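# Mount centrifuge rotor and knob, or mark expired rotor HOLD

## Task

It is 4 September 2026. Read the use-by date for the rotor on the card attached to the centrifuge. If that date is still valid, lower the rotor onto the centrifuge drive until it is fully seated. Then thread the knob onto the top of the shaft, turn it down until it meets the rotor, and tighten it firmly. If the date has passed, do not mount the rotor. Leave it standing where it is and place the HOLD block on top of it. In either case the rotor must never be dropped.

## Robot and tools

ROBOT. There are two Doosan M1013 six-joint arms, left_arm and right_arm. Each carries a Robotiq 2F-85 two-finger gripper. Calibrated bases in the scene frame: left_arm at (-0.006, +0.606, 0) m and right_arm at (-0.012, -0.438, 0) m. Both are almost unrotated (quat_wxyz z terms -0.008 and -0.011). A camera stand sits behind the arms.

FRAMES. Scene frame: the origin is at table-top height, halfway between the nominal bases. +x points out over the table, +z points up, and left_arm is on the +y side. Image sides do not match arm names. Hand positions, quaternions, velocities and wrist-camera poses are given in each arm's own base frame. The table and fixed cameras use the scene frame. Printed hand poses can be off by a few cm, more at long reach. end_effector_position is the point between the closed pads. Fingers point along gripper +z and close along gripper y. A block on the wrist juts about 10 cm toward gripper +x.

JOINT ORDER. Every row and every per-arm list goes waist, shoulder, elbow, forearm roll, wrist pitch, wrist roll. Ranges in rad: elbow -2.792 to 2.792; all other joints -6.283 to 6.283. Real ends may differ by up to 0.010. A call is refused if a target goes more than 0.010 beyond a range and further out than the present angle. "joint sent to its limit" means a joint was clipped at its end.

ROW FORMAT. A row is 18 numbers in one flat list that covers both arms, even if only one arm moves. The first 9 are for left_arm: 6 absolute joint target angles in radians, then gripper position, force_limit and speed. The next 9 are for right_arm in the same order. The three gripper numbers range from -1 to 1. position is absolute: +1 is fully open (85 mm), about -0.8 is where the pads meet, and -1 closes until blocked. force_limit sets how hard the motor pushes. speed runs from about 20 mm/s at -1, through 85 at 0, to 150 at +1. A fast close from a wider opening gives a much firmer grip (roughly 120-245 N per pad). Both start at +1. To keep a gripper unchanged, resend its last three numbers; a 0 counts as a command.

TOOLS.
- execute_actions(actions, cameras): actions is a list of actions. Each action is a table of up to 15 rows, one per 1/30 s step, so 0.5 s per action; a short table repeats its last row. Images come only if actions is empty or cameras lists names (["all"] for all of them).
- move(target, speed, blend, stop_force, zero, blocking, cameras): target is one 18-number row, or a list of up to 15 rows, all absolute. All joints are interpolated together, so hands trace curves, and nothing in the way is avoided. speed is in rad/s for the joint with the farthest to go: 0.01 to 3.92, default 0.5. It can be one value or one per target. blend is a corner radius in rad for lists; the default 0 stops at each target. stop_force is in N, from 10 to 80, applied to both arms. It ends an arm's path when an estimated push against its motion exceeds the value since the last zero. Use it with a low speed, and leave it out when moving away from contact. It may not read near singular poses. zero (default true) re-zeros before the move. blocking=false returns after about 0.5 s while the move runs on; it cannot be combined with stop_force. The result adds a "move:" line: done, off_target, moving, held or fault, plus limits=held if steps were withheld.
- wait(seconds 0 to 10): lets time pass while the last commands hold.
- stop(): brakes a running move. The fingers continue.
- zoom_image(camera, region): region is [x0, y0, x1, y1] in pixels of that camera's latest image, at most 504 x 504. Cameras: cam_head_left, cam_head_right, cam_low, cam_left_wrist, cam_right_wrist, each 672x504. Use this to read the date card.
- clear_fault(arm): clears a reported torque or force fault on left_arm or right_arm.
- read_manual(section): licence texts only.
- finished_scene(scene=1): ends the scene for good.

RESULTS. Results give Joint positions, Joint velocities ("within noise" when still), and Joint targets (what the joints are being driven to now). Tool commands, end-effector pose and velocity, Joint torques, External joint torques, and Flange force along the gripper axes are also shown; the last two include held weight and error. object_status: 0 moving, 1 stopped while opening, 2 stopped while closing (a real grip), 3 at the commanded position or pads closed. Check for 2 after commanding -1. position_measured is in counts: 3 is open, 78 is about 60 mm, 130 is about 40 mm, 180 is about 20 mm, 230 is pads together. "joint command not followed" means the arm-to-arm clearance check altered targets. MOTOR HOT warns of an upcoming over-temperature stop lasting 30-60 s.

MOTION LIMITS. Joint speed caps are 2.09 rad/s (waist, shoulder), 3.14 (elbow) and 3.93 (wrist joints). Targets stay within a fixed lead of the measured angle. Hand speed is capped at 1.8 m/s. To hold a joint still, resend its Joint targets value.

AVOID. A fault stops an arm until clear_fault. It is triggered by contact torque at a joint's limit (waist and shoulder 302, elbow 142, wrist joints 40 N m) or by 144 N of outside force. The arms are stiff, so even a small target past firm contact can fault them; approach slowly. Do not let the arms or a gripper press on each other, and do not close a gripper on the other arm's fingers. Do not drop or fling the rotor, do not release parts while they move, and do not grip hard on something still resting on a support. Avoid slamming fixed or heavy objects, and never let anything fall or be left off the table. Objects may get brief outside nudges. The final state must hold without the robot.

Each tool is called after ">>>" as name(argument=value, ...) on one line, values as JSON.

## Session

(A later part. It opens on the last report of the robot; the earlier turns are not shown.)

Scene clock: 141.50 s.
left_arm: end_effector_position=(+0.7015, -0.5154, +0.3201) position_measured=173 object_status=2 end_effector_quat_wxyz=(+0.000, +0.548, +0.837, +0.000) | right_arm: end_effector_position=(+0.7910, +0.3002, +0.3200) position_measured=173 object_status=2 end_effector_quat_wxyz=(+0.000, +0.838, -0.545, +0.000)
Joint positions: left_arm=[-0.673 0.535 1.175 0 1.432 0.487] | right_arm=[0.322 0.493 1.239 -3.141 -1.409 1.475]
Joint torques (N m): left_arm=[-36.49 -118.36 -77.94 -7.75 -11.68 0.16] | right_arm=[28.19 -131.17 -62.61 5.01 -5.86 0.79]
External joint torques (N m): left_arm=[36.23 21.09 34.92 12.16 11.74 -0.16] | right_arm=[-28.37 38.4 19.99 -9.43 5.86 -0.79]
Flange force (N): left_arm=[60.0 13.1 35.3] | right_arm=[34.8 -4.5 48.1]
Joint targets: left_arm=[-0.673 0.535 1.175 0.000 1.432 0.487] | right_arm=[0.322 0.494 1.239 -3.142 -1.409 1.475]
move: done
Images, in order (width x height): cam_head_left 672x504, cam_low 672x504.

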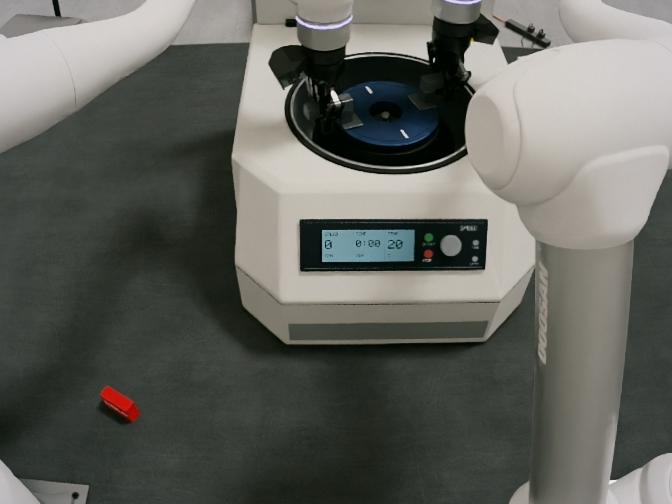

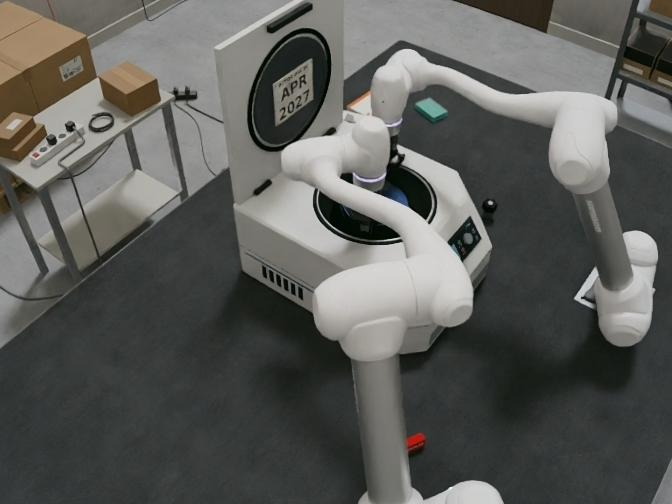

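>>> move(target=[-0.6723,0.5327,1.1784,0,1.4305,0.4875,-1,0,-1,0.3199,0.4935,1.2393,-3.1416,-1.4088,1.4727,-1,0,-1], speed=0.05)

>>> move(target=[-0.6412,0.5698,1.1197,0,1.4521,0.7804,-1,0,-1,0.3212,0.4377,1.3231,-3.1416,-1.3808,1.7358,-1,0,-1], speed=0.1)

Scene clock: 143.93 s.
left_arm: end_effector_position=(+0.7009, -0.5139, +0.3200) position_measured=173 object_status=2 end_effector_quat_wxyz=(+0.000, +0.548, +0.837, +0.000) | right_arm: end_effector_position=(+0.7916, +0.2988, +0.3200) position_measured=173 object_status=2 end_effector_quat_wxyz=(+0.000, +0.838, -0.545, +0.000)
Joint positions: left_arm=[-0.672 0.533 1.178 0 1.43 0.488] | right_arm=[0.32 0.493 1.239 -3.141 -1.409 1.473]
Joint torques (N m): left_arm=[-8.32 -135.76 -56.07 -0.19 6.3 0.11] | right_arm=[-27.46 -130.72 -63.01 -12.17 -5.23 0.73]
External joint torques (N m): left_arm=[7.76 38.89 13.16 4.58 -6.24 -0.11] | right_arm=[27.32 37.59 20.27 7.74 5.23 -0.73]
Flange force (N): left_arm=[-17.8 20.6 38.6] | right_arm=[-30.9 -9.4 47.3]
Joint targets: left_arm=[-0.672 0.533 1.178 0.000 1.431 0.488] | right_arm=[0.320 0.494 1.239 -3.142 -1.409 1.473]
move: done

Scene clock: 147.13 s.
left_arm: end_effector_position=(+0.7335, -0.5045, +0.3200) position_measured=173 object_status=2 end_effector_quat_wxyz=(+0.000, +0.652, +0.758, +0.000) | right_arm: end_effector_position=(+0.7593, +0.2891, +0.3201) position_measured=173 object_status=2 end_effector_quat_wxyz=(+0.000, +0.760, -0.650, +0.000)
Joint positions: left_arm=[-0.641 0.57 1.12 0 1.452 0.78] | right_arm=[0.321 0.438 1.323 -3.141 -1.381 1.736]
Joint torques (N m): left_arm=[-16.64 -133.52 -57.45 -2.44 3.64 0.04] | right_arm=[-29.58 -136.06 -63.99 -13.13 -8.97 0.63]
External joint torques (N m): left_arm=[16.69 33.03 14.38 6.88 -3.6 -0.04] | right_arm=[29.48 48.75 21.65 8.75 8.95 -0.63]
Flange force (N): left_arm=[3.7 23.5 34.0] | right_arm=[-39.3 -14.1 59.7]
Joint targets: left_arm=[-0.641 0.570 1.120 0.000 1.452 0.780] | right_arm=[0.321 0.438 1.323 -3.142 -1.381 1.736]
move: done

>>> move(target=[-0.6174,0.6201,1.0379,0,1.4836,1.0660,-1,0,-1,0.3349,0.3884,1.3949,-3.1416,-1.3583,2.0113,-1,0,-1], speed=0.1)

>>> move(target=[-0.6040,0.6816,0.9350,0,1.5250,1.3412,-1,0,-1,0.3592,0.3449,1.4561,-3.1416,-1.3406,2.2974,-1,0,-1], speed=0.1)

Scene clock: 151.17 s.
left_arm: end_effector_position=(+0.7678, -0.5029, +0.3200) position_measured=173 object_status=2 end_effector_quat_wxyz=(+0.000, +0.746, +0.666, +0.000) | right_arm: end_effector_position=(+0.7265, +0.2895, +0.3201) position_measured=173 object_status=2 end_effector_quat_wxyz=(+0.000, -0.669, +0.743, +0.000)
Joint positions: left_arm=[-0.617 0.62 1.038 0 1.484 1.066] | right_arm=[0.335 0.388 1.395 -3.141 -1.358 2.011]
Joint torques (N m): left_arm=[-8.15 -139.02 -61.3 0.61 1.43 0.09] | right_arm=[0.79 -110.53 -62.17 -3.3 -1.86 0.79]
External joint torques (N m): left_arm=[8.22 33.96 18.09 3.86 -1.4 -0.09] | right_arm=[-0.86 27.91 19.8 -1.09 1.82 -0.79]
Flange force (N): left_arm=[5.0 9.7 35.5] | right_arm=[2.8 0.8 39.2]
Joint targets: left_arm=[-0.617 0.620 1.038 0.000 1.484 1.066] | right_arm=[0.335 0.388 1.395 -3.142 -1.358 2.011]
move: done

Scene clock: 154.30 s.
left_arm: end_effector_position=(+0.8007, -0.5107, +0.3200) position_measured=173 object_status=2 end_effector_quat_wxyz=(+0.000, +0.826, +0.563, +0.000) | right_arm: end_effector_position=(+0.6936, +0.2974, +0.3201) position_measured=173 object_status=2 end_effector_quat_wxyz=(+0.000, -0.566, +0.824, +0.000)
Joint positions: left_arm=[-0.604 0.682 0.935 0 1.525 1.341] | right_arm=[0.359 0.345 1.456 -3.141 -1.341 2.297]
Joint torques (N m): left_arm=[-11.44 -142.35 -58.34 -0.4 2.68 0.1] | right_arm=[3.85 -103.54 -60.79 -2 -2.01 0.74]
External joint torques (N m): left_arm=[11.52 31.68 14.83 4.9 -2.68 -0.1] | right_arm=[-3.94 25.55 18.65 -2.35 1.96 -0.74]
Flange force (N): left_arm=[9.9 11.8 31.8] | right_arm=[5.8 -3.0 37.5]
Joint targets: left_arm=[-0.604 0.682 0.935 0.000 1.525 1.341] | right_arm=[0.359 0.345 1.456 -3.142 -1.341 2.297]
move: done

>>> move(target=[-0.6011,0.7520,0.8131,0,1.5765,1.6059,-1,0,-1,0.3942,0.3129,1.5000,-3.1416,-1.3287,2.5942,-1,0,-1], speed=0.1, cameras=["cam_head_left","cam_left_wrist","cam_right_wrist"])

Scene clock: 157.77 s.
left_arm: end_effector_position=(+0.8298, -0.5273, +0.3201) position_measured=173 object_status=2 end_effector_quat_wxyz=(+0.000, +0.893, +0.450, +0.000) | right_arm: end_effector_position=(+0.6641, +0.3137, +0.3200) position_measured=173 object_status=2 end_effector_quat_wxyz=(+0.000, -0.454, +0.891, +0.000)
Joint positions: left_arm=[-0.601 0.752 0.813 0 1.576 1.606] | right_arm=[0.394 0.313 1.5 -3.142 -1.329 2.594]
Joint torques (N m): left_arm=[-34.53 -147.14 -53.45 -6.29 5.46 0.19] | right_arm=[11.04 -104.21 -66.91 0.82 -0.46 0.78]
External joint torques (N m): left_arm=[34.48 30.89 9.97 10.79 -5.47 -0.19] | right_arm=[-11.08 29.42 25.08 -5.12 0.37 -0.78]
Flange force (N): left_arm=[36.3 19.2 27.5] | right_arm=[14.8 -10.3 45.1]
Joint targets: left_arm=[-0.601 0.752 0.813 0.000 1.577 1.606] | right_arm=[0.394 0.313 1.500 -3.142 -1.329 2.594]
move: done
Images, in order (width x height): cam_head_left 672x504, cam_left_wrist 672x504, cam_right_wrist 672x504.

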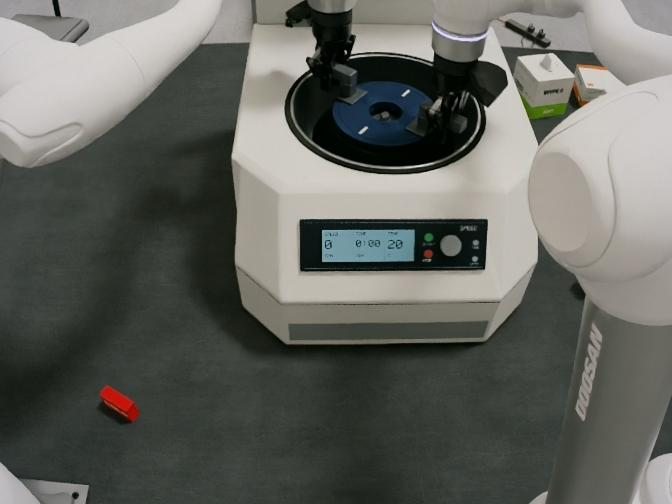

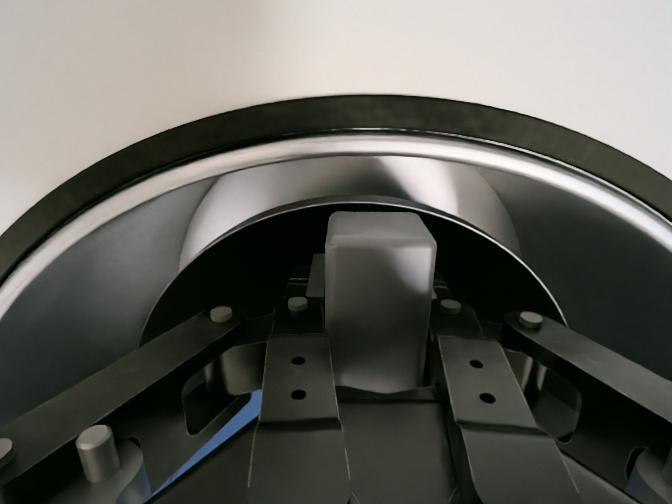

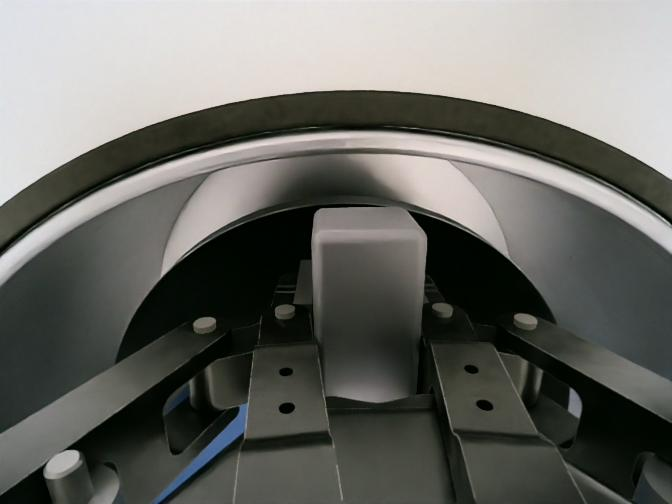

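>>> move(target=[[-0.6000,0.7534,0.8106,0,1.5776,1.6070,-1,0,-1,0.3933,0.3132,1.4996,-3.1416,-1.3288,2.5933,-1,0,-1],[-0.6000,0.7545,0.8518,0,1.5353,1.6070,-1,0,-1,0.3933,0.3237,1.5302,-3.1416,-1.2877,2.5933,-1,0,-1]], speed=0.02, stop_force=15)

Scene clock: 160.27 s.
left_arm: end_effector_position=(+0.8304, -0.5269, +0.3201) position_measured=173 object_status=2 end_effector_quat_wxyz=(+0.000, +0.893, +0.450, +0.000) | right_arm: end_effector_position=(+0.6645, +0.3130, +0.3174) position_measured=173 object_status=2 end_effector_quat_wxyz=(+0.000, -0.454, +0.891, +0.000)
Joint positions: left_arm=[-0.6 0.753 0.811 0 1.577 1.607] | right_arm=[0.393 0.314 1.503 -3.142 -1.324 2.593]
Joint torques (N m): left_arm=[-5.74 -167.53 -68.76 1.41 2.66 0.15] | right_arm=[7.57 -86.38 -61.22 -0.66 3.5 1]
External joint torques (N m): left_arm=[5.82 51.29 25.34 3.08 -2.67 -0.15] | right_arm=[-7.62 10.83 18.87 -3.69 -3.56 -1]
Flange force (N): left_arm=[6.5 10.2 50.0] | right_arm=[24.6 0.1 22.9]
Joint targets: left_arm=[-0.600 0.753 0.811 0.000 1.577 1.607] | right_arm=[0.393 0.314 1.503 -3.142 -1.324 2.593]
move: contact (left_arm, right_arm); path passed 1 of 2 targets; left_arm: the wrist pitch is farthest, 0.042 rad from its target; right_arm: the wrist pitch is farthest, 0.037 rad from its target

>>> move(target=[-0.6000,0.7538,0.8249,0,1.5629,1.6070,-1,0,-1,0.3933,0.3167,1.5098,-3.1416,-1.3151,2.5933,-1,0,-1], speed=0.015)

>>> move(target=[-0.6000,0.7539,0.8318,0,1.5558,1.6070,-1,0,-1,0.3933,0.3184,1.5149,-3.1416,-1.3083,2.5933,-1,0,-1], speed=0.01)

Scene clock: 161.77 s.
left_arm: end_effector_position=(+0.8310, -0.5267, +0.3121) position_measured=173 object_status=2 end_effector_quat_wxyz=(+0.000, +0.893, +0.450, +0.000) | right_arm: end_effector_position=(+0.6647, +0.3132, +0.3122) position_measured=173 object_status=2 end_effector_quat_wxyz=(+0.000, -0.454, +0.891, +0.000)
Joint positions: left_arm=[-0.6 0.754 0.825 0 1.563 1.607] | right_arm=[0.393 0.316 1.51 -3.142 -1.315 2.593]
Joint torques (N m): left_arm=[-4.44 -83.25 -23 1.85 0.83 0.1] | right_arm=[1 -41.58 -25.52 -3.1 2.64 1.02]
External joint torques (N m): left_arm=[4.02 -32.81 -20.34 2.62 -0.84 -0.1] | right_arm=[-1.04 -34.27 -16.67 -1.24 -2.71 -1.02]
Flange force (N): left_arm=[4.4 5.0 -34.8] | right_arm=[16.1 5.6 -40.2]
Joint targets: left_arm=[-0.600 0.754 0.825 0.000 1.563 1.607] | right_arm=[0.393 0.317 1.510 -3.142 -1.315 2.593]
move: done

Scene clock: 162.47 s.
left_arm: end_effector_position=(+0.8311, -0.5266, +0.3094) position_measured=173 object_status=2 end_effector_quat_wxyz=(+0.000, +0.893, +0.451, +0.000) | right_arm: end_effector_position=(+0.6649, +0.3133, +0.3116) position_measured=173 object_status=2 end_effector_quat_wxyz=(+0.001, -0.454, +0.891, +0.000)
Joint positions: left_arm=[-0.6 0.754 0.829 0 1.558 1.607] | right_arm=[0.393 0.316 1.511 -3.142 -1.312 2.593]
Joint torques (N m): left_arm=[-15.29 2.82 22.9 -0.64 -0.95 0.5] | right_arm=[-10.78 -16.15 -6.78 -6.33 2.88 1.38]
External joint torques (N m): left_arm=[15.56 -119.22 -66.38 5.15 0.94 -0.5] | right_arm=[10.73 -59.31 -35.31 2 -2.94 -1.38]
External joint torques when the fault began: right_arm=[1.14 -94.07 -49.75 -1.26 -7.8 -1.52]
Flange force (N): left_arm=[15.0 -4.3 -120.5] | right_arm=[7.4 18.6 -75.0]
Flange force when the fault began (N): right_arm=[32.7 17.3 -116.3]
Joint targets: left_arm=[-0.600 0.754 0.829 0.000 1.558 1.607] | right_arm=[0.393 0.317 1.512 -3.142 -1.312 2.593]
Tool commands: left_gripper/position=-1.0 left_gripper/force_limit=+0.0 left_gripper/speed=-1.0 right_gripper/position=-1.0 right_gripper/force_limit=+0.003922 right_gripper/speed=-1.0
FORCE FAULT: contact force on the right arm reached its limit, and that arm stopped. The contact can be on any part of that arm, not only on its tool. That arm's remaining commands of this call were not run. That arm is still stopped at the end of this call. While its stop runs, that arm takes no new command, but its gripper still runs the gripper command that each later call begins with.
CLEAR FAULT: the right arm stays stopped until you call clear_fault(arm="right_arm").
move: fault (right_arm)

>>> clear_fault(arm="right_arm")

>>> move(target=[-0.6000,0.7536,0.8165,0,1.5715,1.6070,-1,0,-1,0.3933,0.3147,1.5040,-3.1416,-1.3229,2.5933,-1,0,-1], speed=0.015)

Scene clock: 162.83 s.
left_arm: end_effector_position=(+0.8311, -0.5267, +0.3092) position_measured=173 object_status=2 end_effector_quat_wxyz=(+0.000, +0.893, +0.450, +0.000) | right_arm: end_effector_position=(+0.6650, +0.3133, +0.3116) position_measured=173 object_status=2 end_effector_quat_wxyz=(+0.001, -0.454, +0.891, +0.000)
Joint positions: left_arm=[-0.6 0.754 0.829 0 1.558 1.607] | right_arm=[0.393 0.316 1.511 -3.142 -1.312 2.593]
Joint torques (N m): left_arm=[-16.95 3.76 23.79 -0.87 -0.86 0.49] | right_arm=[-10.72 -15.47 -6.51 -6.45 2.84 1.35]
External joint torques (N m): left_arm=[16.79 -119.9 -67.13 5.35 0.86 -0.49] | right_arm=[10.62 -59.06 -35.28 2.15 -2.9 -1.35]
Flange force (N): left_arm=[16.4 -3.1 -121.7] | right_arm=[7.2 18.3 -74.8]
Joint targets: left_arm=[-0.600 0.754 0.829 0.000 1.558 1.607] | right_arm=[0.393 0.316 1.511 -3.142 -1.312 2.593]
Tool commands: left_gripper/position=-1.0 left_gripper/force_limit=+0.0 left_gripper/speed=-1.0 right_gripper/position=-1.0 right_gripper/force_limit=+0.003922 right_gripper/speed=-1.0
FORCE FAULT, CONTINUED: the right arm's stop, for the force fault that an earlier result reported, is over. The call counts as one of the actions that you can send in this scene. That arm's target is now where it stood when the stop ended, not its last command. That arm accepts commands again.
CLEAR FAULT: your call cleared the right arm's force fault. If the contact force or a joint's load stays at its limit, that arm stops again.

Scene clock: 163.93 s.
left_arm: end_effector_position=(+0.8310, -0.5268, +0.3165) position_measured=173 object_status=2 end_effector_quat_wxyz=(+0.000, +0.893, +0.450, +0.000) | right_arm: end_effector_position=(+0.6646, +0.3131, +0.3166) position_measured=173 object_status=2 end_effector_quat_wxyz=(+0.000, -0.454, +0.891, +0.000)
Joint positions: left_arm=[-0.6 0.754 0.817 0 1.572 1.607] | right_arm=[0.393 0.315 1.504 -3.142 -1.323 2.593]
Joint torques (N m): left_arm=[-5.12 -147.75 -59.13 1.63 1.47 0.04] | right_arm=[-1.26 -104.24 -65.1 -4 -1.14 0.83]
External joint torques (N m): left_arm=[5.4 31.2 15.58 2.89 -1.48 -0.04] | right_arm=[1.2 28.78 22.88 -0.34 1.07 -0.83]
Flange force (N): left_arm=[5.9 5.7 30.5] | right_arm=[3.3 2.4 43.2]
Joint targets: left_arm=[-0.600 0.754 0.817 0.000 1.572 1.607] | right_arm=[0.393 0.315 1.504 -3.142 -1.323 2.593]
move: done

>>> wait(seconds=0, cameras=["cam_head_left"])

>>> zoom_image(camera="cam_head_left", region=[320, 60, 460, 160])

Scene clock: 164.60 s.
left_arm: end_effector_position=(+0.8310, -0.5267, +0.3166) position_measured=173 object_status=2 end_effector_quat_wxyz=(+0.000, +0.893, +0.450, +0.000) | right_arm: end_effector_position=(+0.6646, +0.3131, +0.3166) position_measured=173 object_status=2 end_effector_quat_wxyz=(+0.000, -0.454, +0.891, +0.000)
Joint positions: left_arm=[-0.6 0.754 0.817 0 1.572 1.607] | right_arm=[0.393 0.315 1.504 -3.142 -1.323 2.593]
Joint torques (N m): left_arm=[-4.49 -149.21 -60.12 1.85 1.42 0] | right_arm=[-0.62 -102.77 -64.46 -3.81 -0.86 0.75]
External joint torques (N m): left_arm=[4.44 33.04 16.75 2.63 -1.43 0] | right_arm=[0.5 28.26 22.66 -0.49 0.79 -0.75]
Flange force (N): left_arm=[4.9 5.3 32.5] | right_arm=[3.9 1.7 42.2]
Joint targets: left_arm=[-0.600 0.754 0.817 0.000 1.572 1.607] | right_arm=[0.393 0.315 1.504 -3.142 -1.323 2.593]
Tool commands: left_gripper/position=-1.0 left_gripper/force_limit=+0.0 left_gripper/speed=-1.0 right_gripper/position=-1.0 right_gripper/force_limit=+0.0 right_gripper/speed=-1.0
Images, in order (width x height): cam_head_left 672x504.

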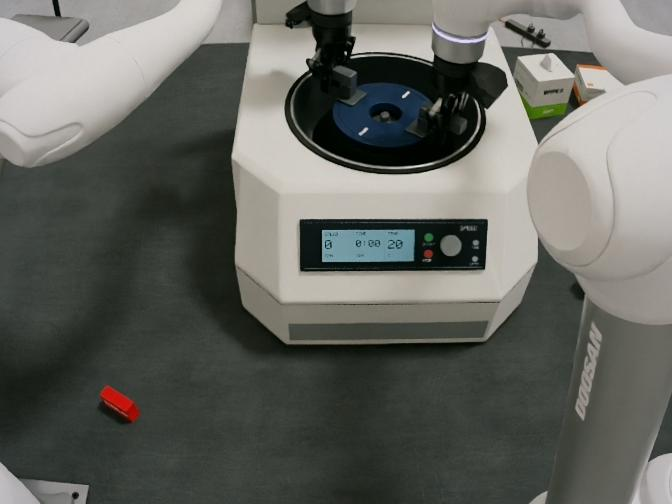

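Scaled by 3.600 from the camera's 672x504 image, which has a finer 960x720 frame.

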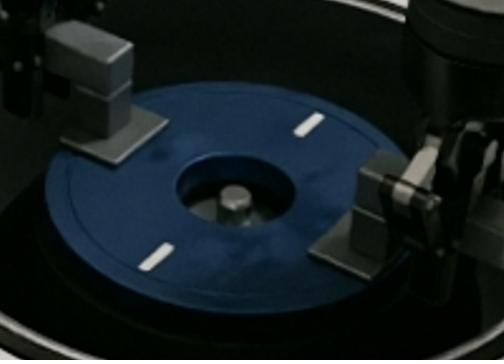

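>>> move(target=[[-0.6000,0.7534,0.8106,0,1.5776,1.6070,-1,0,-1,0.3933,0.3132,1.4996,-3.1416,-1.3288,2.5933,-1,0,-1],[-0.6040,0.6816,0.9350,0,1.5250,1.3412,-1,0,-1,0.3592,0.3449,1.4561,-3.1416,-1.3406,2.2974,-1,0,-1],[-0.6174,0.6201,1.0379,0,1.4836,1.0660,-1,0,-1,0.3349,0.3884,1.3949,-3.1416,-1.3583,2.0113,-1,0,-1],[-0.6396,0.5698,1.1197,0,1.4521,0.7820,-1,0,-1,0.3222,0.4397,1.3201,-3.1416,-1.3818,1.7368,-1,0,-1],[-0.6707,0.5327,1.1784,0,1.4305,0.4891,-1,0,-1,0.3209,0.4955,1.2361,-3.1416,-1.4100,1.4737,-1,0,-1]], speed=0.15, blend=[0.005,0.02,0.02,0.02,0])

>>> move(target=[[-0.7077,0.5120,1.2106,0,1.4190,0.1903,-1,0,-1,0.3301,0.5513,1.1490,-3.1416,-1.4413,1.2211,-1,0,-1],[-0.7383,0.5074,1.2176,0,1.4166,-0.0428,-1,0,-1,0.3430,0.5933,1.0817,-3.1416,-1.4666,1.0315,-1,0,-1]], speed=0.15, blend=[0.02,0])

Scene clock: 175.30 s.
left_arm: end_effector_position=(+0.7017, -0.5128, +0.3200) position_measured=173 object_status=2 end_effector_quat_wxyz=(+0.000, +0.548, +0.836, +0.000) | right_arm: end_effector_position=(+0.7924, +0.2999, +0.3200) position_measured=173 object_status=2 end_effector_quat_wxyz=(+0.000, +0.838, -0.545, +0.000)
Joint positions: left_arm=[-0.671 0.533 1.178 0 1.43 0.489] | right_arm=[0.321 0.496 1.236 -3.141 -1.41 1.474]
Joint torques (N m): left_arm=[8.55 -133.46 -56.71 5.37 5.13 0.07] | right_arm=[-17.43 -119.58 -64.24 -8.99 0.66 0.79]
External joint torques (N m): left_arm=[-8.54 36.7 13.92 -0.97 -5.06 -0.07] | right_arm=[17.35 26.46 21.56 4.58 -0.66 -0.79]
Flange force (N): left_arm=[-22.5 1.7 37.2] | right_arm=[-20.1 8.6 36.2]
Joint targets: left_arm=[-0.671 0.533 1.178 0.000 1.431 0.489] | right_arm=[0.321 0.496 1.236 -3.142 -1.410 1.474]
move: done; blend cut to 0.003 rad at target 1

Scene clock: 179.13 s.
left_arm: end_effector_position=(+0.6546, -0.5491, +0.3201) position_measured=173 object_status=2 end_effector_quat_wxyz=(+0.000, +0.341, +0.940, +0.000) | right_arm: end_effector_position=(+0.8384, +0.3361, +0.3200) position_measured=173 object_status=2 end_effector_quat_wxyz=(+0.000, +0.941, -0.337, +0.000)
Joint positions: left_arm=[-0.738 0.507 1.218 0 1.416 -0.043] | right_arm=[0.343 0.593 1.082 -3.142 -1.467 1.032]
Joint torques (N m): left_arm=[2.55 -131.56 -65.72 3.52 0.32 -0.28] | right_arm=[4.78 -128.54 -60.74 -2.69 -0.96 0.45]
External joint torques (N m): left_arm=[-2.69 37.11 22.94 0.83 -0.25 0.28] | right_arm=[-4.92 26.25 17.77 -1.74 0.99 -0.45]
Flange force (N): left_arm=[-2.5 -2.8 42.4] | right_arm=[2.3 8.2 33.1]
Joint targets: left_arm=[-0.738 0.507 1.218 0.000 1.417 -0.043] | right_arm=[0.343 0.593 1.082 -3.142 -1.467 1.031]
move: done

>>> move(target=[-0.7383,0.5104,1.2323,0,1.3989,-0.0428,-1,0,-1,0.3430,0.5954,1.0976,-3.1416,-1.4486,1.0315,-1,0,-1], speed=0.015)

Scene clock: 182.77 s.
left_arm: end_effector_position=(+0.6546, -0.5490, +0.3096) position_measured=173 object_status=2 end_effector_quat_wxyz=(+0.000, +0.341, +0.940, +0.000) | right_arm: end_effector_position=(+0.8387, +0.3361, +0.3115) position_measured=173 object_status=2 end_effector_quat_wxyz=(-0.001, +0.941, -0.337, +0.001)
Joint positions: left_arm=[-0.738 0.51 1.232 0 1.399 -0.043] | right_arm=[0.343 0.594 1.096 -3.142 -1.449 1.031]
Joint torques (N m): left_arm=[1.59 22.19 13.79 3.9 -9.67 0.25] | right_arm=[-6.92 -30.92 -7.09 -5.54 3.47 0.84]
External joint torques (N m): left_arm=[-1.22 -116.94 -56.52 0.46 9.73 -0.25] | right_arm=[6.84 -71.72 -35.89 1.11 -3.44 -0.84]
External joint torques when the fault began: right_arm=[1.63 -119.81 -64.79 -0.32 -2.82 -1.26]
Flange force (N): left_arm=[40.5 -1.6 -127.3] | right_arm=[-15.3 14.2 -73.3]
Flange force when the fault began (N): right_arm=[-11.2 19.6 -124.6]
Joint targets: left_arm=[-0.738 0.510 1.232 0.000 1.399 -0.043] | right_arm=[0.343 0.595 1.097 -3.142 -1.449 1.031]
Tool commands: left_gripper/position=-1.0 left_gripper/force_limit=+0.0 left_gripper/speed=-1.0 right_gripper/position=-1.0 right_gripper/force_limit=+0.003922 right_gripper/speed=-1.0
FORCE FAULT: contact force on the right arm reached its limit, and that arm stopped. The contact can be on any part of that arm, not only on its tool. So far the stop counts as 1 of the actions that you can send in this scene. That arm's remaining commands of this call were not run. That arm is still stopped at the end of this call. While its stop runs, that arm takes no new command, but its gripper still runs the gripper command that each later call begins with.
CLEAR FAULT: the right arm stays stopped until you call clear_fault(arm="right_arm").
move: fault (right_arm)

>>> clear_fault(arm="right_arm")

>>> move(target=[-0.7383,0.5084,1.2226,0,1.4106,-0.0428,-1,0,-1,0.3430,0.5940,1.0870,-3.1416,-1.4606,1.0315,-1,0,-1], speed=0.03)

Scene clock: 183.40 s.
left_arm: end_effector_position=(+0.6546, -0.5490, +0.3095) position_measured=173 object_status=2 end_effector_quat_wxyz=(+0.000, +0.341, +0.940, +0.000) | right_arm: end_effector_position=(+0.8387, +0.3361, +0.3115) position_measured=173 object_status=2 end_effector_quat_wxyz=(-0.001, +0.941, -0.337, +0.001)
Joint positions: left_arm=[-0.738 0.51 1.232 0 1.399 -0.043] | right_arm=[0.343 0.594 1.096 -3.142 -1.449 1.031]
Joint torques (N m): left_arm=[1.45 26.54 16.08 3.91 -10.22 0.32] | right_arm=[-7.08 -30.84 -7.52 -5.51 3.55 0.83]
External joint torques (N m): left_arm=[-1.72 -121.29 -58.87 0.44 10.28 -0.32] | right_arm=[7.01 -71.87 -35.6 1.06 -3.5 -0.83]
Flange force (N): left_arm=[41.2 -2.3 -132.7] | right_arm=[-16.0 15.0 -73.1]
Joint targets: left_arm=[-0.738 0.510 1.232 0.000 1.399 -0.043] | right_arm=[0.343 0.594 1.096 -3.142 -1.449 1.031]
Tool commands: left_gripper/position=-1.0 left_gripper/force_limit=+0.0 left_gripper/speed=-1.0 right_gripper/position=-1.0 right_gripper/force_limit=+0.003922 right_gripper/speed=-1.0
FORCE FAULT, CONTINUED: the right arm's stop, for the force fault that an earlier result reported, is over. The call counts as one of the actions that you can send in this scene. That arm's target is now where it stood when the stop ended, not its last command. That arm accepts commands again.
CLEAR FAULT: your call cleared the right arm's force fault. If the contact force or a joint's load stays at its limit, that arm stops again.

Scene clock: 184.10 s.
left_arm: end_effector_position=(+0.6546, -0.5490, +0.3164) position_measured=173 object_status=2 end_effector_quat_wxyz=(+0.000, +0.341, +0.940, +0.000) | right_arm: end_effector_position=(+0.8384, +0.3361, +0.3164) position_measured=173 object_status=2 end_effector_quat_wxyz=(+0.000, +0.941, -0.337, +0.000)
Joint positions: left_arm=[-0.738 0.509 1.223 0 1.411 -0.043] | right_arm=[0.343 0.594 1.087 -3.142 -1.461 1.031]
Joint torques (N m): left_arm=[2.67 -129.19 -64.86 3.55 0.21 -0.33] | right_arm=[3.26 -130.8 -61.75 -3.09 -0.62 0.42]
External joint torques (N m): left_arm=[-2.86 34.8 22.15 0.79 -0.14 0.33] | right_arm=[-3.36 27.4 18.2 -1.4 0.66 -0.42]
Flange force (N): left_arm=[-0.7 -3.0 40.5] | right_arm=[1.4 6.3 33.4]
Joint targets: left_arm=[-0.738 0.508 1.223 0.000 1.411 -0.043] | right_arm=[0.343 0.594 1.087 -3.142 -1.461 1.031]
move: done

>>> move(target=[[-0.7476,0.5084,1.2226,0,1.4106,-0.1120,-1,0,-1,0.3476,0.6052,1.0686,-3.1416,-1.4678,0.9763,-1,0,-1],[-0.7476,0.5093,1.2268,0,1.4055,-0.1120,-1,0,-1,0.3476,0.6058,1.0730,-3.1416,-1.4628,0.9763,-1,0,-1]], speed=[0.05,0.015])

Scene clock: 186.60 s.
left_arm: end_effector_position=(+0.6495, -0.5551, +0.3135) position_measured=173 object_status=2 end_effector_quat_wxyz=(+0.000, +0.312, +0.950, +0.000) | right_arm: end_effector_position=(+0.8427, +0.3420, +0.3136) position_measured=173 object_status=2 end_effector_quat_wxyz=(+0.000, +0.951, -0.309, +0.000)
Joint positions: left_arm=[-0.748 0.509 1.227 0 1.406 -0.112] | right_arm=[0.348 0.606 1.073 -3.142 -1.463 0.976]
Joint torques (N m): left_arm=[2.39 -123.51 -58.5 3.41 1.43 -0.36] | right_arm=[4.57 -113.23 -50.62 -2.76 -1.09 0.36]
External joint torques (N m): left_arm=[-2.64 29.01 15.82 0.92 -1.36 0.36] | right_arm=[-4.67 10.22 7.88 -1.65 1.11 -0.36]
Flange force (N): left_arm=[-6.1 -3.1 32.2] | right_arm=[1.3 8.3 15.5]
Joint targets: left_arm=[-0.748 0.509 1.227 0.000 1.405 -0.112] | right_arm=[0.348 0.606 1.073 -3.142 -1.463 0.976]
move: done

>>> execute_actions(actions=[[[-0.7476,0.5094,1.2274,0,1.4048,-0.1120,-1,0,-1,0.3476,0.6059,1.0736,-3.1416,-1.4621,0.9763,-1,0,-1]],[[-0.7453,0.5094,1.2274,0,1.4048,-0.0947,-1,0,-1,0.3464,0.6031,1.0782,-3.1416,-1.4603,0.9901,-1,0,-1]],[[-0.7429,0.5094,1.2274,0,1.4048,-0.0774,-1,0,-1,0.3453,0.6003,1.0828,-3.1416,-1.4585,1.0039,-1,0,-1]],[[-0.7406,0.5094,1.2274,0,1.4048,-0.0601,-1,0,-1,0.3441,0.5975,1.0874,-3.1416,-1.4567,1.0177,-1,0,-1]],[[-0.7383,0.5094,1.2274,0,1.4048,-0.0428,-1,0,-1,0.3430,0.5947,1.0920,-3.1416,-1.4549,1.0315,-1,0,-1]]])

Scene clock: 191.03 s.
left_arm: end_effector_position=(+0.6546, -0.5490, +0.3131) position_measured=173 object_status=2 end_effector_quat_wxyz=(+0.000, +0.341, +0.940, +0.000) | right_arm: end_effector_position=(+0.8384, +0.3360, +0.3130) position_measured=173 object_status=2 end_effector_quat_wxyz=(+0.000, +0.941, -0.338, +0.000)
Joint positions: left_arm=[-0.738 0.509 1.227 0 1.405 -0.043] | right_arm=[0.343 0.595 1.092 -3.142 -1.455 1.032]
Joint torques (N m): left_arm=[2.8 -101.18 -48.81 3.64 -0.98 -0.3] | right_arm=[1.44 -93.95 -40.68 -3.62 -0.13 0.49]
External joint torques (N m): left_arm=[-2.93 6.7 6.16 0.69 1.05 0.29] | right_arm=[-1.58 -8.28 -2.26 -0.81 0.17 -0.49]
External joint torques at the end of the 1st action: left_arm=[-2.5 13.26 6.61 0.83 -1.01 0.3] | right_arm=[-4.03 -7.31 -2.49 -1.43 0.91 -0.42]
External joint torques at the end of the 2nd action: left_arm=[-2.53 10.52 7.08 0.75 0.22 0.34] | right_arm=[-3.11 -9.37 -3.74 -1.32 0.86 -0.48]
External joint torques at the end of the 3rd action: left_arm=[-3.05 8.3 6.4 0.64 0.61 0.31] | right_arm=[-1.92 -8.92 -2.76 -0.87 0.38 -0.46]
External joint torques at the end of the 4th action: left_arm=[-3.21 6.17 5.79 0.6 1.06 0.32] | right_arm=[-2.27 -9.14 -2.79 -0.94 0.22 -0.5]
Flange force (N): left_arm=[4.0 -3.1 8.6] | right_arm=[-2.1 8.7 -4.8]
Flange force at the end of the 1st action (N): left_arm=[-4.1 -2.6 14.5] | right_arm=[0.9 8.6 -3.6]
Flange force at the end of the 2nd action (N): left_arm=[0.7 -2.6 12.4] | right_arm=[0.1 8.1 -6.0]
Flange force at the end of the 3rd action (N): left_arm=[2.3 -3.2 10.1] | right_arm=[-1.8 8.8 -5.2]
Flange force at the end of the 4th action (N): left_arm=[3.9 -3.4 8.0] | right_arm=[-1.5 9.1 -5.6]
Joint targets: left_arm=[-0.738 0.509 1.227 0.000 1.405 -0.043] | right_arm=[0.343 0.595 1.092 -3.142 -1.455 1.031]

>>> move(target=[-0.7218,0.5109,1.2247,0,1.4060,0.0838,-1,0,-1,0.3357,0.5720,1.1280,-3.1416,-1.4416,1.1341,-1,0,-1], speed=0.06)

>>> move(target=[-0.7040,0.5159,1.2168,0,1.4089,0.2216,-1,0,-1,0.3290,0.5470,1.1684,-3.1416,-1.4263,1.2474,-1,0,-1], speed=0.06)

Scene clock: 256.20 s.
left_arm: end_effector_position=(+0.6643, -0.5388, +0.3132) position_measured=173 object_status=2 end_effector_quat_wxyz=(+0.000, +0.392, +0.920, +0.000) | right_arm: end_effector_position=(+0.8289, +0.3258, +0.3134) position_measured=173 object_status=2 end_effector_quat_wxyz=(+0.000, +0.921, -0.389, +0.000)
Joint positions: left_arm=[-0.722 0.511 1.225 0 1.406 0.084] | right_arm=[0.336 0.572 1.128 -3.142 -1.442 1.134]
Joint torques (N m): left_arm=[0.17 -105.57 -55 3.07 -2.83 -0.19] | right_arm=[4.71 -108.7 -49.96 -2.61 -0.91 0.59]
External joint torques (N m): left_arm=[-0.63 10.85 12.24 1.27 2.9 0.19] | right_arm=[-4.83 8.25 6.96 -1.83 0.94 -0.59]
Flange force (N): left_arm=[10.9 -1.9 15.1] | right_arm=[3.1 8.3 13.4]
Joint targets: left_arm=[-0.722 0.511 1.225 0.000 1.406 0.084] | right_arm=[0.336 0.572 1.128 -3.142 -1.442 1.134]
move: done

Scene clock: 258.73 s.
left_arm: end_effector_position=(+0.6760, -0.5288, +0.3133) position_measured=173 object_status=2 end_effector_quat_wxyz=(+0.000, +0.446, +0.895, +0.000) | right_arm: end_effector_position=(+0.8175, +0.3156, +0.3131) position_measured=173 object_status=2 end_effector_quat_wxyz=(+0.000, +0.896, -0.443, +0.000)
Joint positions: left_arm=[-0.704 0.516 1.217 0 1.409 0.222] | right_arm=[0.329 0.547 1.168 -3.142 -1.426 1.247]
Joint torques (N m): left_arm=[-0.41 -105.71 -52.46 2.71 -1.76 -0.16] | right_arm=[3.08 -98.86 -46.05 -3.11 -0.49 0.56]
External joint torques (N m): left_arm=[0.62 10.56 9.8 1.66 1.83 0.16] | right_arm=[-3.23 0.74 3.21 -1.32 0.5 -0.56]
Flange force (N): left_arm=[6.2 -0.7 13.4] | right_arm=[1.9 9.1 5.5]
Joint targets: left_arm=[-0.704 0.516 1.217 0.000 1.409 0.222] | right_arm=[0.329 0.547 1.168 -3.142 -1.426 1.247]
move: done

>>> move(target=[-0.6762,0.5317,1.1917,0,1.4182,0.4494,-1,0,-1,0.3226,0.5037,1.2354,-3.1416,-1.4025,1.4410,-1,0,-1], speed=0.08)

>>> move(target=[-0.6512,0.5566,1.1523,0,1.4328,0.6744,-1,0,-1,0.3217,0.4612,1.3002,-3.1416,-1.3801,1.6401,-1,0,-1], speed=0.08)

>>> move(target=[-0.6312,0.5900,1.0988,0,1.4528,0.8944,-1,0,-1,0.3271,0.4205,1.3603,-3.1416,-1.3608,1.8455,-1,0,-1], speed=0.08)

>>> move(target=[-0.6159,0.6303,1.0326,0,1.4787,1.1097,-1,0,-1,0.3391,0.3831,1.4144,-3.1416,-1.3441,2.0575,-1,0,-1], speed=0.08)

>>> move(target=[-0.6064,0.6770,0.9543,0,1.5103,1.3192,-1,0,-1,0.3579,0.3506,1.4602,-3.1416,-1.3308,2.2763,-1,0,-1], speed=0.08)

Scene clock: 265.13 s.
left_arm: end_effector_position=(+0.6977, -0.5156, +0.3135) position_measured=173 object_status=2 end_effector_quat_wxyz=(+0.000, +0.534, +0.846, +0.000) | right_arm: end_effector_position=(+0.7955, +0.3023, +0.3135) position_measured=173 object_status=2 end_effector_quat_wxyz=(+0.000, +0.848, -0.530, +0.000)
Joint positions: left_arm=[-0.676 0.532 1.192 0 1.418 0.449] | right_arm=[0.323 0.504 1.235 -3.142 -1.402 1.441]
Joint torques (N m): left_arm=[-9.62 -112.97 -60.84 -0.02 -4.23 -0.04] | right_arm=[12.66 -113.11 -56.09 -0.05 -1.6 0.69]
External joint torques (N m): left_arm=[8.88 16.03 17.81 4.41 4.28 0.04] | right_arm=[-12.81 19.33 13.53 -4.36 1.6 -0.69]
Flange force (N): left_arm=[18.8 1.6 22.0] | right_arm=[15.4 6.1 26.8]
Joint targets: left_arm=[-0.676 0.532 1.192 0.000 1.418 0.449] | right_arm=[0.323 0.504 1.235 -3.142 -1.403 1.441]
move: done

Scene clock: 268.20 s.
left_arm: end_effector_position=(+0.7218, -0.5067, +0.3136) position_measured=173 object_status=2 end_effector_quat_wxyz=(+0.000, +0.615, +0.788, +0.000) | right_arm: end_effector_position=(+0.7716, +0.2936, +0.3135) position_measured=173 object_status=2 end_effector_quat_wxyz=(+0.000, +0.790, -0.612, +0.000)
Joint positions: left_arm=[-0.651 0.557 1.152 0 1.433 0.674] | right_arm=[0.322 0.461 1.3 -3.142 -1.38 1.64]
Joint torques (N m): left_arm=[-16.33 -118.5 -61.11 -1.92 -3.26 -0.02] | right_arm=[15.88 -108.71 -56.39 1.24 -1.42 0.78]
External joint torques (N m): left_arm=[16.17 19.39 18.19 6.33 3.31 0.02] | right_arm=[-15.95 18.71 13.94 -5.64 1.4 -0.78]
Flange force (N): left_arm=[21.5 5.7 25.0] | right_arm=[20.8 3.4 27.0]
Joint targets: left_arm=[-0.651 0.557 1.152 0.000 1.433 0.674] | right_arm=[0.322 0.461 1.300 -3.142 -1.380 1.640]
move: done

Scene clock: 271.20 s.
left_arm: end_effector_position=(+0.7470, -0.5033, +0.3135) position_measured=173 object_status=2 end_effector_quat_wxyz=(+0.000, +0.691, +0.723, +0.000) | right_arm: end_effector_position=(+0.7463, +0.2897, +0.3136) position_measured=173 object_status=2 end_effector_quat_wxyz=(+0.000, +0.725, -0.688, +0.000)
Joint positions: left_arm=[-0.631 0.59 1.099 0 1.453 0.894] | right_arm=[0.327 0.421 1.36 -3.142 -1.361 1.845]
Joint torques (N m): left_arm=[-36.39 -121.13 -60.51 -7.38 -3.45 0.01] | right_arm=[24.92 -110.78 -60.02 4.27 -1.68 0.8]
External joint torques (N m): left_arm=[36.74 18.7 17.36 11.84 3.48 -0.01] | right_arm=[-25.04 25.41 17.87 -8.63 1.65 -0.8]
Flange force (N): left_arm=[39.6 15.0 23.4] | right_arm=[31.9 -6.5 35.2]
Joint targets: left_arm=[-0.631 0.590 1.099 0.000 1.453 0.894] | right_arm=[0.327 0.420 1.360 -3.142 -1.361 1.845]
move: done

Scene clock: 274.17 s.
left_arm: end_effector_position=(+0.7725, -0.5045, +0.3136) position_measured=173 object_status=2 end_effector_quat_wxyz=(+0.000, +0.760, +0.650, +0.000) | right_arm: end_effector_position=(+0.7208, +0.2909, +0.3135) position_measured=173 object_status=2 end_effector_quat_wxyz=(+0.000, -0.653, +0.757, +0.000)
Joint positions: left_arm=[-0.616 0.63 1.033 0 1.479 1.11] | right_arm=[0.339 0.383 1.414 -3.142 -1.344 2.057]
Joint torques (N m): left_arm=[-46.57 -127.99 -56.86 -10.12 -0.36 -0.01] | right_arm=[24.93 -108.25 -61.1 4.49 -1.78 0.77]
External joint torques (N m): left_arm=[46.32 22.04 13.63 14.58 0.38 0.01] | right_arm=[-24.99 25.83 18.69 -8.87 1.74 -0.77]
Flange force (N): left_arm=[45.2 21.9 23.7] | right_arm=[30.6 -13.4 36.9]
Joint targets: left_arm=[-0.616 0.630 1.033 0.000 1.479 1.110] | right_arm=[0.339 0.383 1.414 -3.142 -1.344 2.058]
move: done

Scene clock: 277.17 s.
left_arm: end_effector_position=(+0.7973, -0.5110, +0.3136) position_measured=173 object_status=2 end_effector_quat_wxyz=(+0.000, +0.821, +0.571, +0.000) | right_arm: end_effector_position=(+0.6959, +0.2972, +0.3135) position_measured=173 object_status=2 end_effector_quat_wxyz=(+0.000, -0.574, +0.819, +0.000)
Joint positions: left_arm=[-0.606 0.677 0.954 0 1.51 1.319] | right_arm=[0.358 0.351 1.46 -3.142 -1.331 2.276]
Joint torques (N m): left_arm=[-62.65 -131.9 -51.98 -14.22 2.51 -0.07] | right_arm=[26.94 -106.75 -64.14 5.42 -0.89 0.81]
External joint torques (N m): left_arm=[62.26 21.72 8.52 18.71 -2.51 0.07] | right_arm=[-27.03 28.67 22.34 -9.74 0.83 -0.81]
Flange force (N): left_arm=[61.5 27.0 20.4] | right_arm=[31.0 -20.7 41.6]
Joint targets: left_arm=[-0.606 0.677 0.954 0.000 1.510 1.319] | right_arm=[0.358 0.351 1.460 -3.142 -1.331 2.276]
move: done

>>> move(target=[[-0.6058,0.6785,0.9490,0,1.5142,1.3198,-1,0,-1,0.3574,0.3515,1.4561,-3.1416,-1.3341,2.2758,-1,0,-1],[-0.6099,0.6544,0.9897,0,1.4976,1.2157,-1,0,-1,0.3472,0.3672,1.4342,-3.1416,-1.3403,2.1656,-1,0,-1],[-0.6099,0.6547,0.9931,0,1.4939,1.2157,-1,0,-1,0.3472,0.3680,1.4371,-3.1416,-1.3366,2.1656,-1,0,-1]], speed=[0.02,0.15,0.01])

Scene clock: 284.13 s.
left_arm: end_effector_position=(+0.7861, -0.5072, +0.3131) position_measured=173 object_status=2 end_effector_quat_wxyz=(+0.000, +0.791, +0.612, +0.000) | right_arm: end_effector_position=(+0.7093, +0.2933, +0.3130) position_measured=173 object_status=2 end_effector_quat_wxyz=(+0.000, -0.614, +0.789, +0.000)
Joint positions: left_arm=[-0.61 0.655 0.993 0 1.494 1.216] | right_arm=[0.347 0.368 1.437 -3.142 -1.337 2.166]
Joint torques (N m): left_arm=[-40.48 -110.31 -50.07 -7.93 -3.65 0.11] | right_arm=[29.04 -69.91 -53.53 6.23 8.35 1.04]
External joint torques (N m): left_arm=[39.53 2.54 6.92 12.36 3.67 -0.11] | right_arm=[-29.15 -10.15 11.44 -10.58 -8.39 -1.04]
Flange force (N): left_arm=[43.5 2.6 4.9] | right_arm=[54.2 7.0 -3.0]
Joint targets: left_arm=[-0.610 0.655 0.993 0.000 1.494 1.216] | right_arm=[0.347 0.368 1.437 -3.142 -1.337 2.166]
move: done

>>> move(target=[[-0.6088,0.6532,0.9918,0,1.4966,1.2168,-1,0,-1,0.3458,0.3665,1.4352,-3.1416,-1.3399,2.1642,-1,0,-1],[-0.6143,0.6304,1.0295,0,1.4817,1.1113,-1,0,-1,0.3372,0.3832,1.4113,-3.1416,-1.3471,2.0556,-1,0,-1],[-0.6143,0.6308,1.0328,0,1.4780,1.1113,-1,0,-1,0.3372,0.3840,1.4142,-3.1416,-1.3434,2.0556,-1,0,-1]], speed=[0.02,0.15,0.01])

>>> move(target=[[-0.6143,0.6304,1.0295,0,1.4817,1.1113,-1,0,-1,0.3372,0.3832,1.4113,-3.1416,-1.3471,2.0556,-1,0,-1],[-0.6214,0.6094,1.0642,0,1.4680,1.0042,-1,0,-1,0.3304,0.4014,1.3851,-3.1416,-1.3551,1.9488,-1,0,-1],[-0.6214,0.6098,1.0675,0,1.4643,1.0042,-1,0,-1,0.3304,0.4022,1.3880,-3.1416,-1.3514,1.9488,-1,0,-1]], speed=[0.02,0.15,0.01])

>>> move(target=[[-0.6214,0.6094,1.0642,0,1.4680,1.0042,-1,0,-1,0.3304,0.4014,1.3851,-3.1416,-1.3551,1.9488,-1,0,-1],[-0.6296,0.5901,1.0957,0,1.4558,0.8960,-1,0,-1,0.3252,0.4206,1.3572,-3.1416,-1.3638,1.8436,-1,0,-1],[-0.6296,0.5905,1.0990,0,1.4521,0.8960,-1,0,-1,0.3252,0.4214,1.3601,-3.1416,-1.3601,1.8436,-1,0,-1]], speed=[0.02,0.15,0.01])

Scene clock: 288.30 s.
left_arm: end_effector_position=(+0.7735, -0.5034, +0.3132) position_measured=173 object_status=2 end_effector_quat_wxyz=(+0.000, +0.760, +0.650, +0.000) | right_arm: end_effector_position=(+0.7217, +0.2896, +0.3131) position_measured=173 object_status=2 end_effector_quat_wxyz=(+0.000, -0.653, +0.757, +0.000)
Joint positions: left_arm=[-0.614 0.631 1.033 0 1.478 1.111] | right_arm=[0.337 0.384 1.414 -3.142 -1.343 2.056]
Joint torques (N m): left_arm=[2.13 -114.98 -45.6 3.62 1.67 0.39] | right_arm=[-7.56 -83.05 -45.71 -5.97 -0.57 1.16]
External joint torques (N m): left_arm=[-2.26 8.94 2.35 0.85 -1.65 -0.39] | right_arm=[7.55 0.47 3.41 1.59 0.52 -1.16]
Flange force (N): left_arm=[-5.6 5.5 7.9] | right_arm=[-3.6 10.2 5.5]
Joint targets: left_arm=[-0.614 0.631 1.033 0.000 1.478 1.111] | right_arm=[0.337 0.384 1.414 -3.142 -1.343 2.056]
move: done

Scene clock: 290.30 s.
left_arm: end_effector_position=(+0.7607, -0.5023, +0.3131) position_measured=173 object_status=2 end_effector_quat_wxyz=(+0.000, +0.726, +0.687, +0.000) | right_arm: end_effector_position=(+0.7345, +0.2884, +0.3131) position_measured=173 object_status=2 end_effector_quat_wxyz=(+0.000, +0.690, -0.724, +0.000)
Joint positions: left_arm=[-0.621 0.61 1.067 0 1.464 1.004] | right_arm=[0.33 0.402 1.388 -3.142 -1.351 1.949]
Joint torques (N m): left_arm=[2.87 -113.02 -45.25 3.93 1.72 0.24] | right_arm=[-8.39 -86.34 -46.45 -6.34 -0.47 1.06]
External joint torques (N m): left_arm=[-3.33 9.05 2.16 0.5 -1.69 -0.24] | right_arm=[8.34 2.13 4.25 1.97 0.43 -1.06]
Flange force (N): left_arm=[-7.4 4.9 7.8] | right_arm=[-5.8 9.6 7.1]
Joint targets: left_arm=[-0.621 0.610 1.068 0.000 1.464 1.004] | right_arm=[0.330 0.402 1.388 -3.142 -1.351 1.949]
move: done

Scene clock: 292.30 s.
left_arm: end_effector_position=(+0.7480, -0.5022, +0.3131) position_measured=173 object_status=2 end_effector_quat_wxyz=(+0.000, +0.691, +0.723, +0.000) | right_arm: end_effector_position=(+0.7473, +0.2884, +0.3131) position_measured=173 object_status=2 end_effector_quat_wxyz=(+0.000, +0.725, -0.688, +0.000)
Joint positions: left_arm=[-0.63 0.59 1.099 0 1.452 0.896] | right_arm=[0.325 0.421 1.36 -3.142 -1.36 1.844]
Joint torques (N m): left_arm=[4.78 -112.05 -45.37 4.41 2 0.2] | right_arm=[-11.15 -87.46 -45.79 -7.4 -0.44 0.9]
External joint torques (N m): left_arm=[-5.54 9.94 2.37 0 -1.96 -0.2] | right_arm=[11.03 1.66 3.47 3.01 0.41 -0.9]
Flange force (N): left_arm=[-10.2 3.1 8.8] | right_arm=[-10.4 9.0 5.9]
Joint targets: left_arm=[-0.630 0.591 1.099 0.000 1.452 0.896] | right_arm=[0.325 0.421 1.360 -3.142 -1.360 1.844]
move: done

>>> move(target=[[-0.6296,0.5901,1.0957,0,1.4558,0.8960,-1,0,-1,0.3252,0.4206,1.3572,-3.1416,-1.3638,1.8436,-1,0,-1],[-0.6395,0.5723,1.1244,0,1.4449,0.7861,-1,0,-1,0.3223,0.4406,1.3280,-3.1416,-1.3730,1.7407,-1,0,-1],[-0.6395,0.5727,1.1277,0,1.4412,0.7861,-1,0,-1,0.3223,0.4413,1.3311,-3.1416,-1.3692,1.7407,-1,0,-1]], speed=[0.02,0.15,0.01])

>>> move(target=[[-0.6395,0.5723,1.1244,0,1.4449,0.7861,-1,0,-1,0.3223,0.4406,1.3280,-3.1416,-1.3730,1.7407,-1,0,-1],[-0.6504,0.5564,1.1496,0,1.4356,0.6752,-1,0,-1,0.3207,0.4612,1.2974,-3.1416,-1.3830,1.6391,-1,0,-1],[-0.6504,0.5569,1.1528,0,1.4319,0.6752,-1,0,-1,0.3207,0.4618,1.3006,-3.1416,-1.3792,1.6391,-1,0,-1]], speed=[0.02,0.15,0.01])

>>> move(target=[[-0.6504,0.5564,1.1496,0,1.4356,0.6752,-1,0,-1,0.3207,0.4612,1.2974,-3.1416,-1.3830,1.6391,-1,0,-1],[-0.6626,0.5427,1.1715,0,1.4274,0.5630,-1,0,-1,0.3208,0.4822,1.2655,-3.1416,-1.3939,1.5392,-1,0,-1],[-0.6626,0.5432,1.1747,0,1.4237,0.5630,-1,0,-1,0.3208,0.4828,1.2687,-3.1416,-1.3901,1.5392,-1,0,-1]], speed=[0.02,0.15,0.01])

>>> move(target=[[-0.6626,0.5427,1.1715,0,1.4274,0.5630,-1,0,-1,0.3208,0.4822,1.2655,-3.1416,-1.3939,1.5392,-1,0,-1],[-0.6757,0.5313,1.1894,0,1.4209,0.4499,-1,0,-1,0.3220,0.5035,1.2329,-3.1416,-1.4052,1.4404,-1,0,-1],[-0.6757,0.5318,1.1926,0,1.4172,0.4499,-1,0,-1,0.3220,0.5040,1.2361,-3.1416,-1.4015,1.4404,-1,0,-1]], speed=[0.02,0.15,0.01], cameras=["all"])

Scene clock: 296.27 s.
left_arm: end_effector_position=(+0.7350, -0.5037, +0.3131) position_measured=173 object_status=2 end_effector_quat_wxyz=(+0.000, +0.654, +0.757, +0.000) | right_arm: end_effector_position=(+0.7597, +0.2901, +0.3130) position_measured=173 object_status=2 end_effector_quat_wxyz=(+0.000, +0.759, -0.651, +0.000)
Joint positions: left_arm=[-0.64 0.573 1.128 0 1.441 0.786] | right_arm=[0.322 0.441 1.331 -3.142 -1.369 1.741]
Joint torques (N m): left_arm=[-0.23 -106.5 -45.47 3.12 0.59 -0.05] | right_arm=[-6.38 -85.63 -43.94 -5.86 -0.05 0.79]
External joint torques (N m): left_arm=[0.61 5.83 2.5 1.32 -0.54 0.05] | right_arm=[6.32 -2.73 1.38 1.45 0.03 -0.79]
Flange force (N): left_arm=[-1.3 2.5 5.8] | right_arm=[-5.1 8.8 1.0]
Joint targets: left_arm=[-0.640 0.573 1.128 0.000 1.441 0.786] | right_arm=[0.322 0.441 1.331 -3.142 -1.369 1.741]
move: done

Scene clock: 298.30 s.
left_arm: end_effector_position=(+0.7223, -0.5062, +0.3132) position_measured=173 object_status=2 end_effector_quat_wxyz=(+0.000, +0.615, +0.788, +0.000) | right_arm: end_effector_position=(+0.7721, +0.2928, +0.3129) position_measured=173 object_status=2 end_effector_quat_wxyz=(+0.000, +0.790, -0.612, +0.000)
Joint positions: left_arm=[-0.65 0.557 1.153 0 1.432 0.675] | right_arm=[0.321 0.462 1.3 -3.142 -1.379 1.639]
Joint torques (N m): left_arm=[-1.03 -104.78 -45.73 2.77 0.24 -0.12] | right_arm=[-4.99 -87.29 -43.75 -5.54 -0.33 0.68]
External joint torques (N m): left_arm=[0.64 5.61 2.74 1.64 -0.2 0.12] | right_arm=[4.92 -3.15 0.96 1.11 0.32 -0.68]
Flange force (N): left_arm=[-1.0 2.0 5.6] | right_arm=[-4.3 8.1 0.8]
Joint targets: left_arm=[-0.650 0.557 1.153 0.000 1.432 0.675] | right_arm=[0.321 0.462 1.301 -3.142 -1.379 1.639]
move: done

Scene clock: 300.33 s.
left_arm: end_effector_position=(+0.7098, -0.5101, +0.3131) position_measured=173 object_status=2 end_effector_quat_wxyz=(+0.000, +0.575, +0.818, +0.000) | right_arm: end_effector_position=(+0.7841, +0.2969, +0.3130) position_measured=173 object_status=2 end_effector_quat_wxyz=(+0.000, +0.820, -0.572, +0.000)
Joint positions: left_arm=[-0.663 0.543 1.175 0 1.424 0.563] | right_arm=[0.321 0.483 1.269 -3.142 -1.39 1.539]
Joint torques (N m): left_arm=[-4.13 -102.1 -47.22 1.86 -0.94 -0.06] | right_arm=[-0.11 -89.05 -43.55 -3.99 -0.43 0.66]
External joint torques (N m): left_arm=[3.98 4.16 4.26 2.55 0.99 0.06] | right_arm=[0.01 -2.9 0.94 -0.41 0.43 -0.66]
Flange force (N): left_arm=[5.3 1.9 5.4] | right_arm=[0.8 7.6 1.1]
Joint targets: left_arm=[-0.663 0.543 1.175 0.000 1.424 0.563] | right_arm=[0.321 0.483 1.269 -3.142 -1.390 1.539]
move: done

Scene clock: 302.37 s.
left_arm: end_effector_position=(+0.6979, -0.5152, +0.3131) position_measured=173 object_status=2 end_effector_quat_wxyz=(+0.000, +0.534, +0.846, +0.000) | right_arm: end_effector_position=(+0.7958, +0.3019, +0.3130) position_measured=173 object_status=2 end_effector_quat_wxyz=(+0.000, +0.848, -0.530, +0.000)
Joint positions: left_arm=[-0.676 0.532 1.193 0 1.417 0.45] | right_arm=[0.322 0.504 1.236 -3.142 -1.402 1.44]
Joint torques (N m): left_arm=[-3.51 -100.3 -47.15 1.88 -1.09 -0.11] | right_arm=[-1.06 -93.33 -44.57 -4.34 -0.39 0.63]
External joint torques (N m): left_arm=[3.77 3.41 4.25 2.53 1.14 0.11] | right_arm=[0.97 -0.52 2.01 -0.07 0.39 -0.63]
Flange force (N): left_arm=[5.9 1.9 4.9] | right_arm=[-1.0 6.4 3.3]
Joint targets: left_arm=[-0.676 0.532 1.193 0.000 1.417 0.450] | right_arm=[0.322 0.504 1.236 -3.142 -1.401 1.440]
move: done

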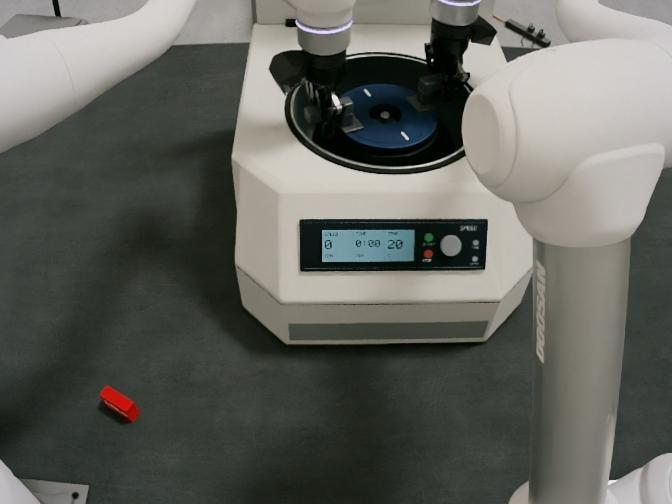

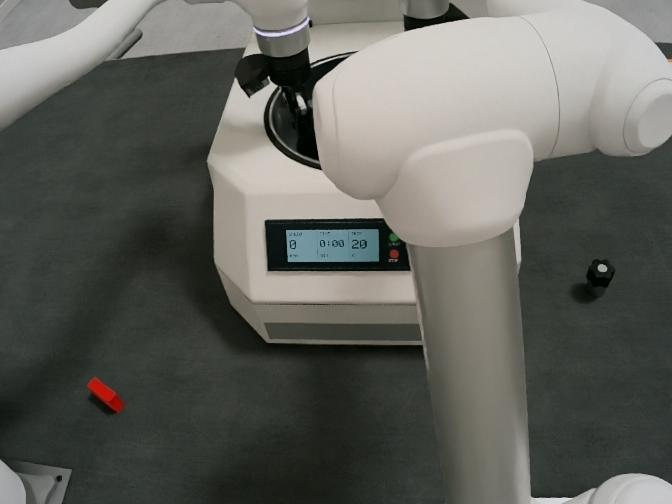

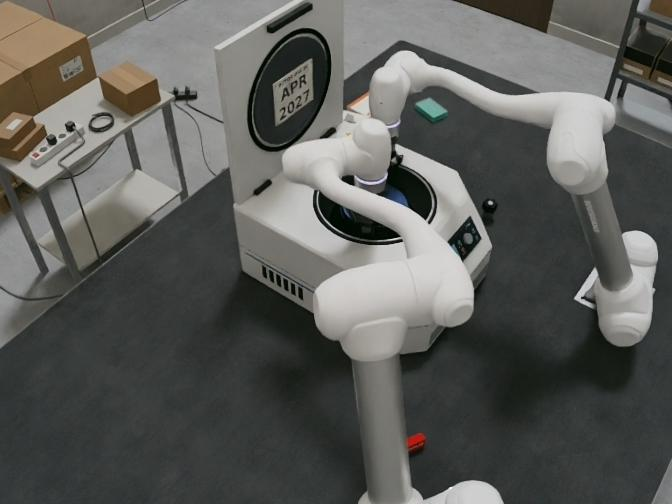

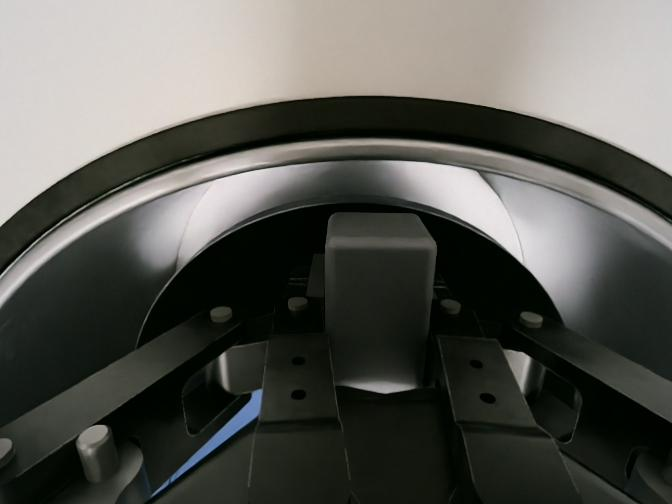

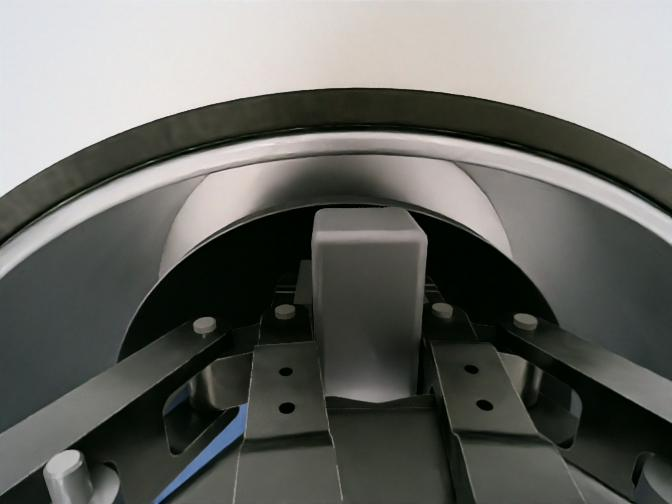

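>>> zoom_image(camera="cam_head_left", region=[350, 80, 430, 150])

Scaled by 6.300 from the camera's 672x504 image, which has a finer 960x720 frame.

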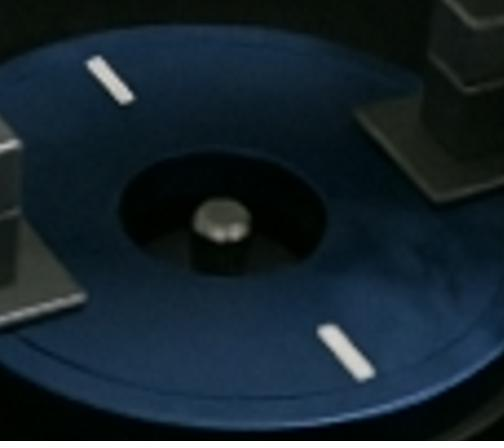

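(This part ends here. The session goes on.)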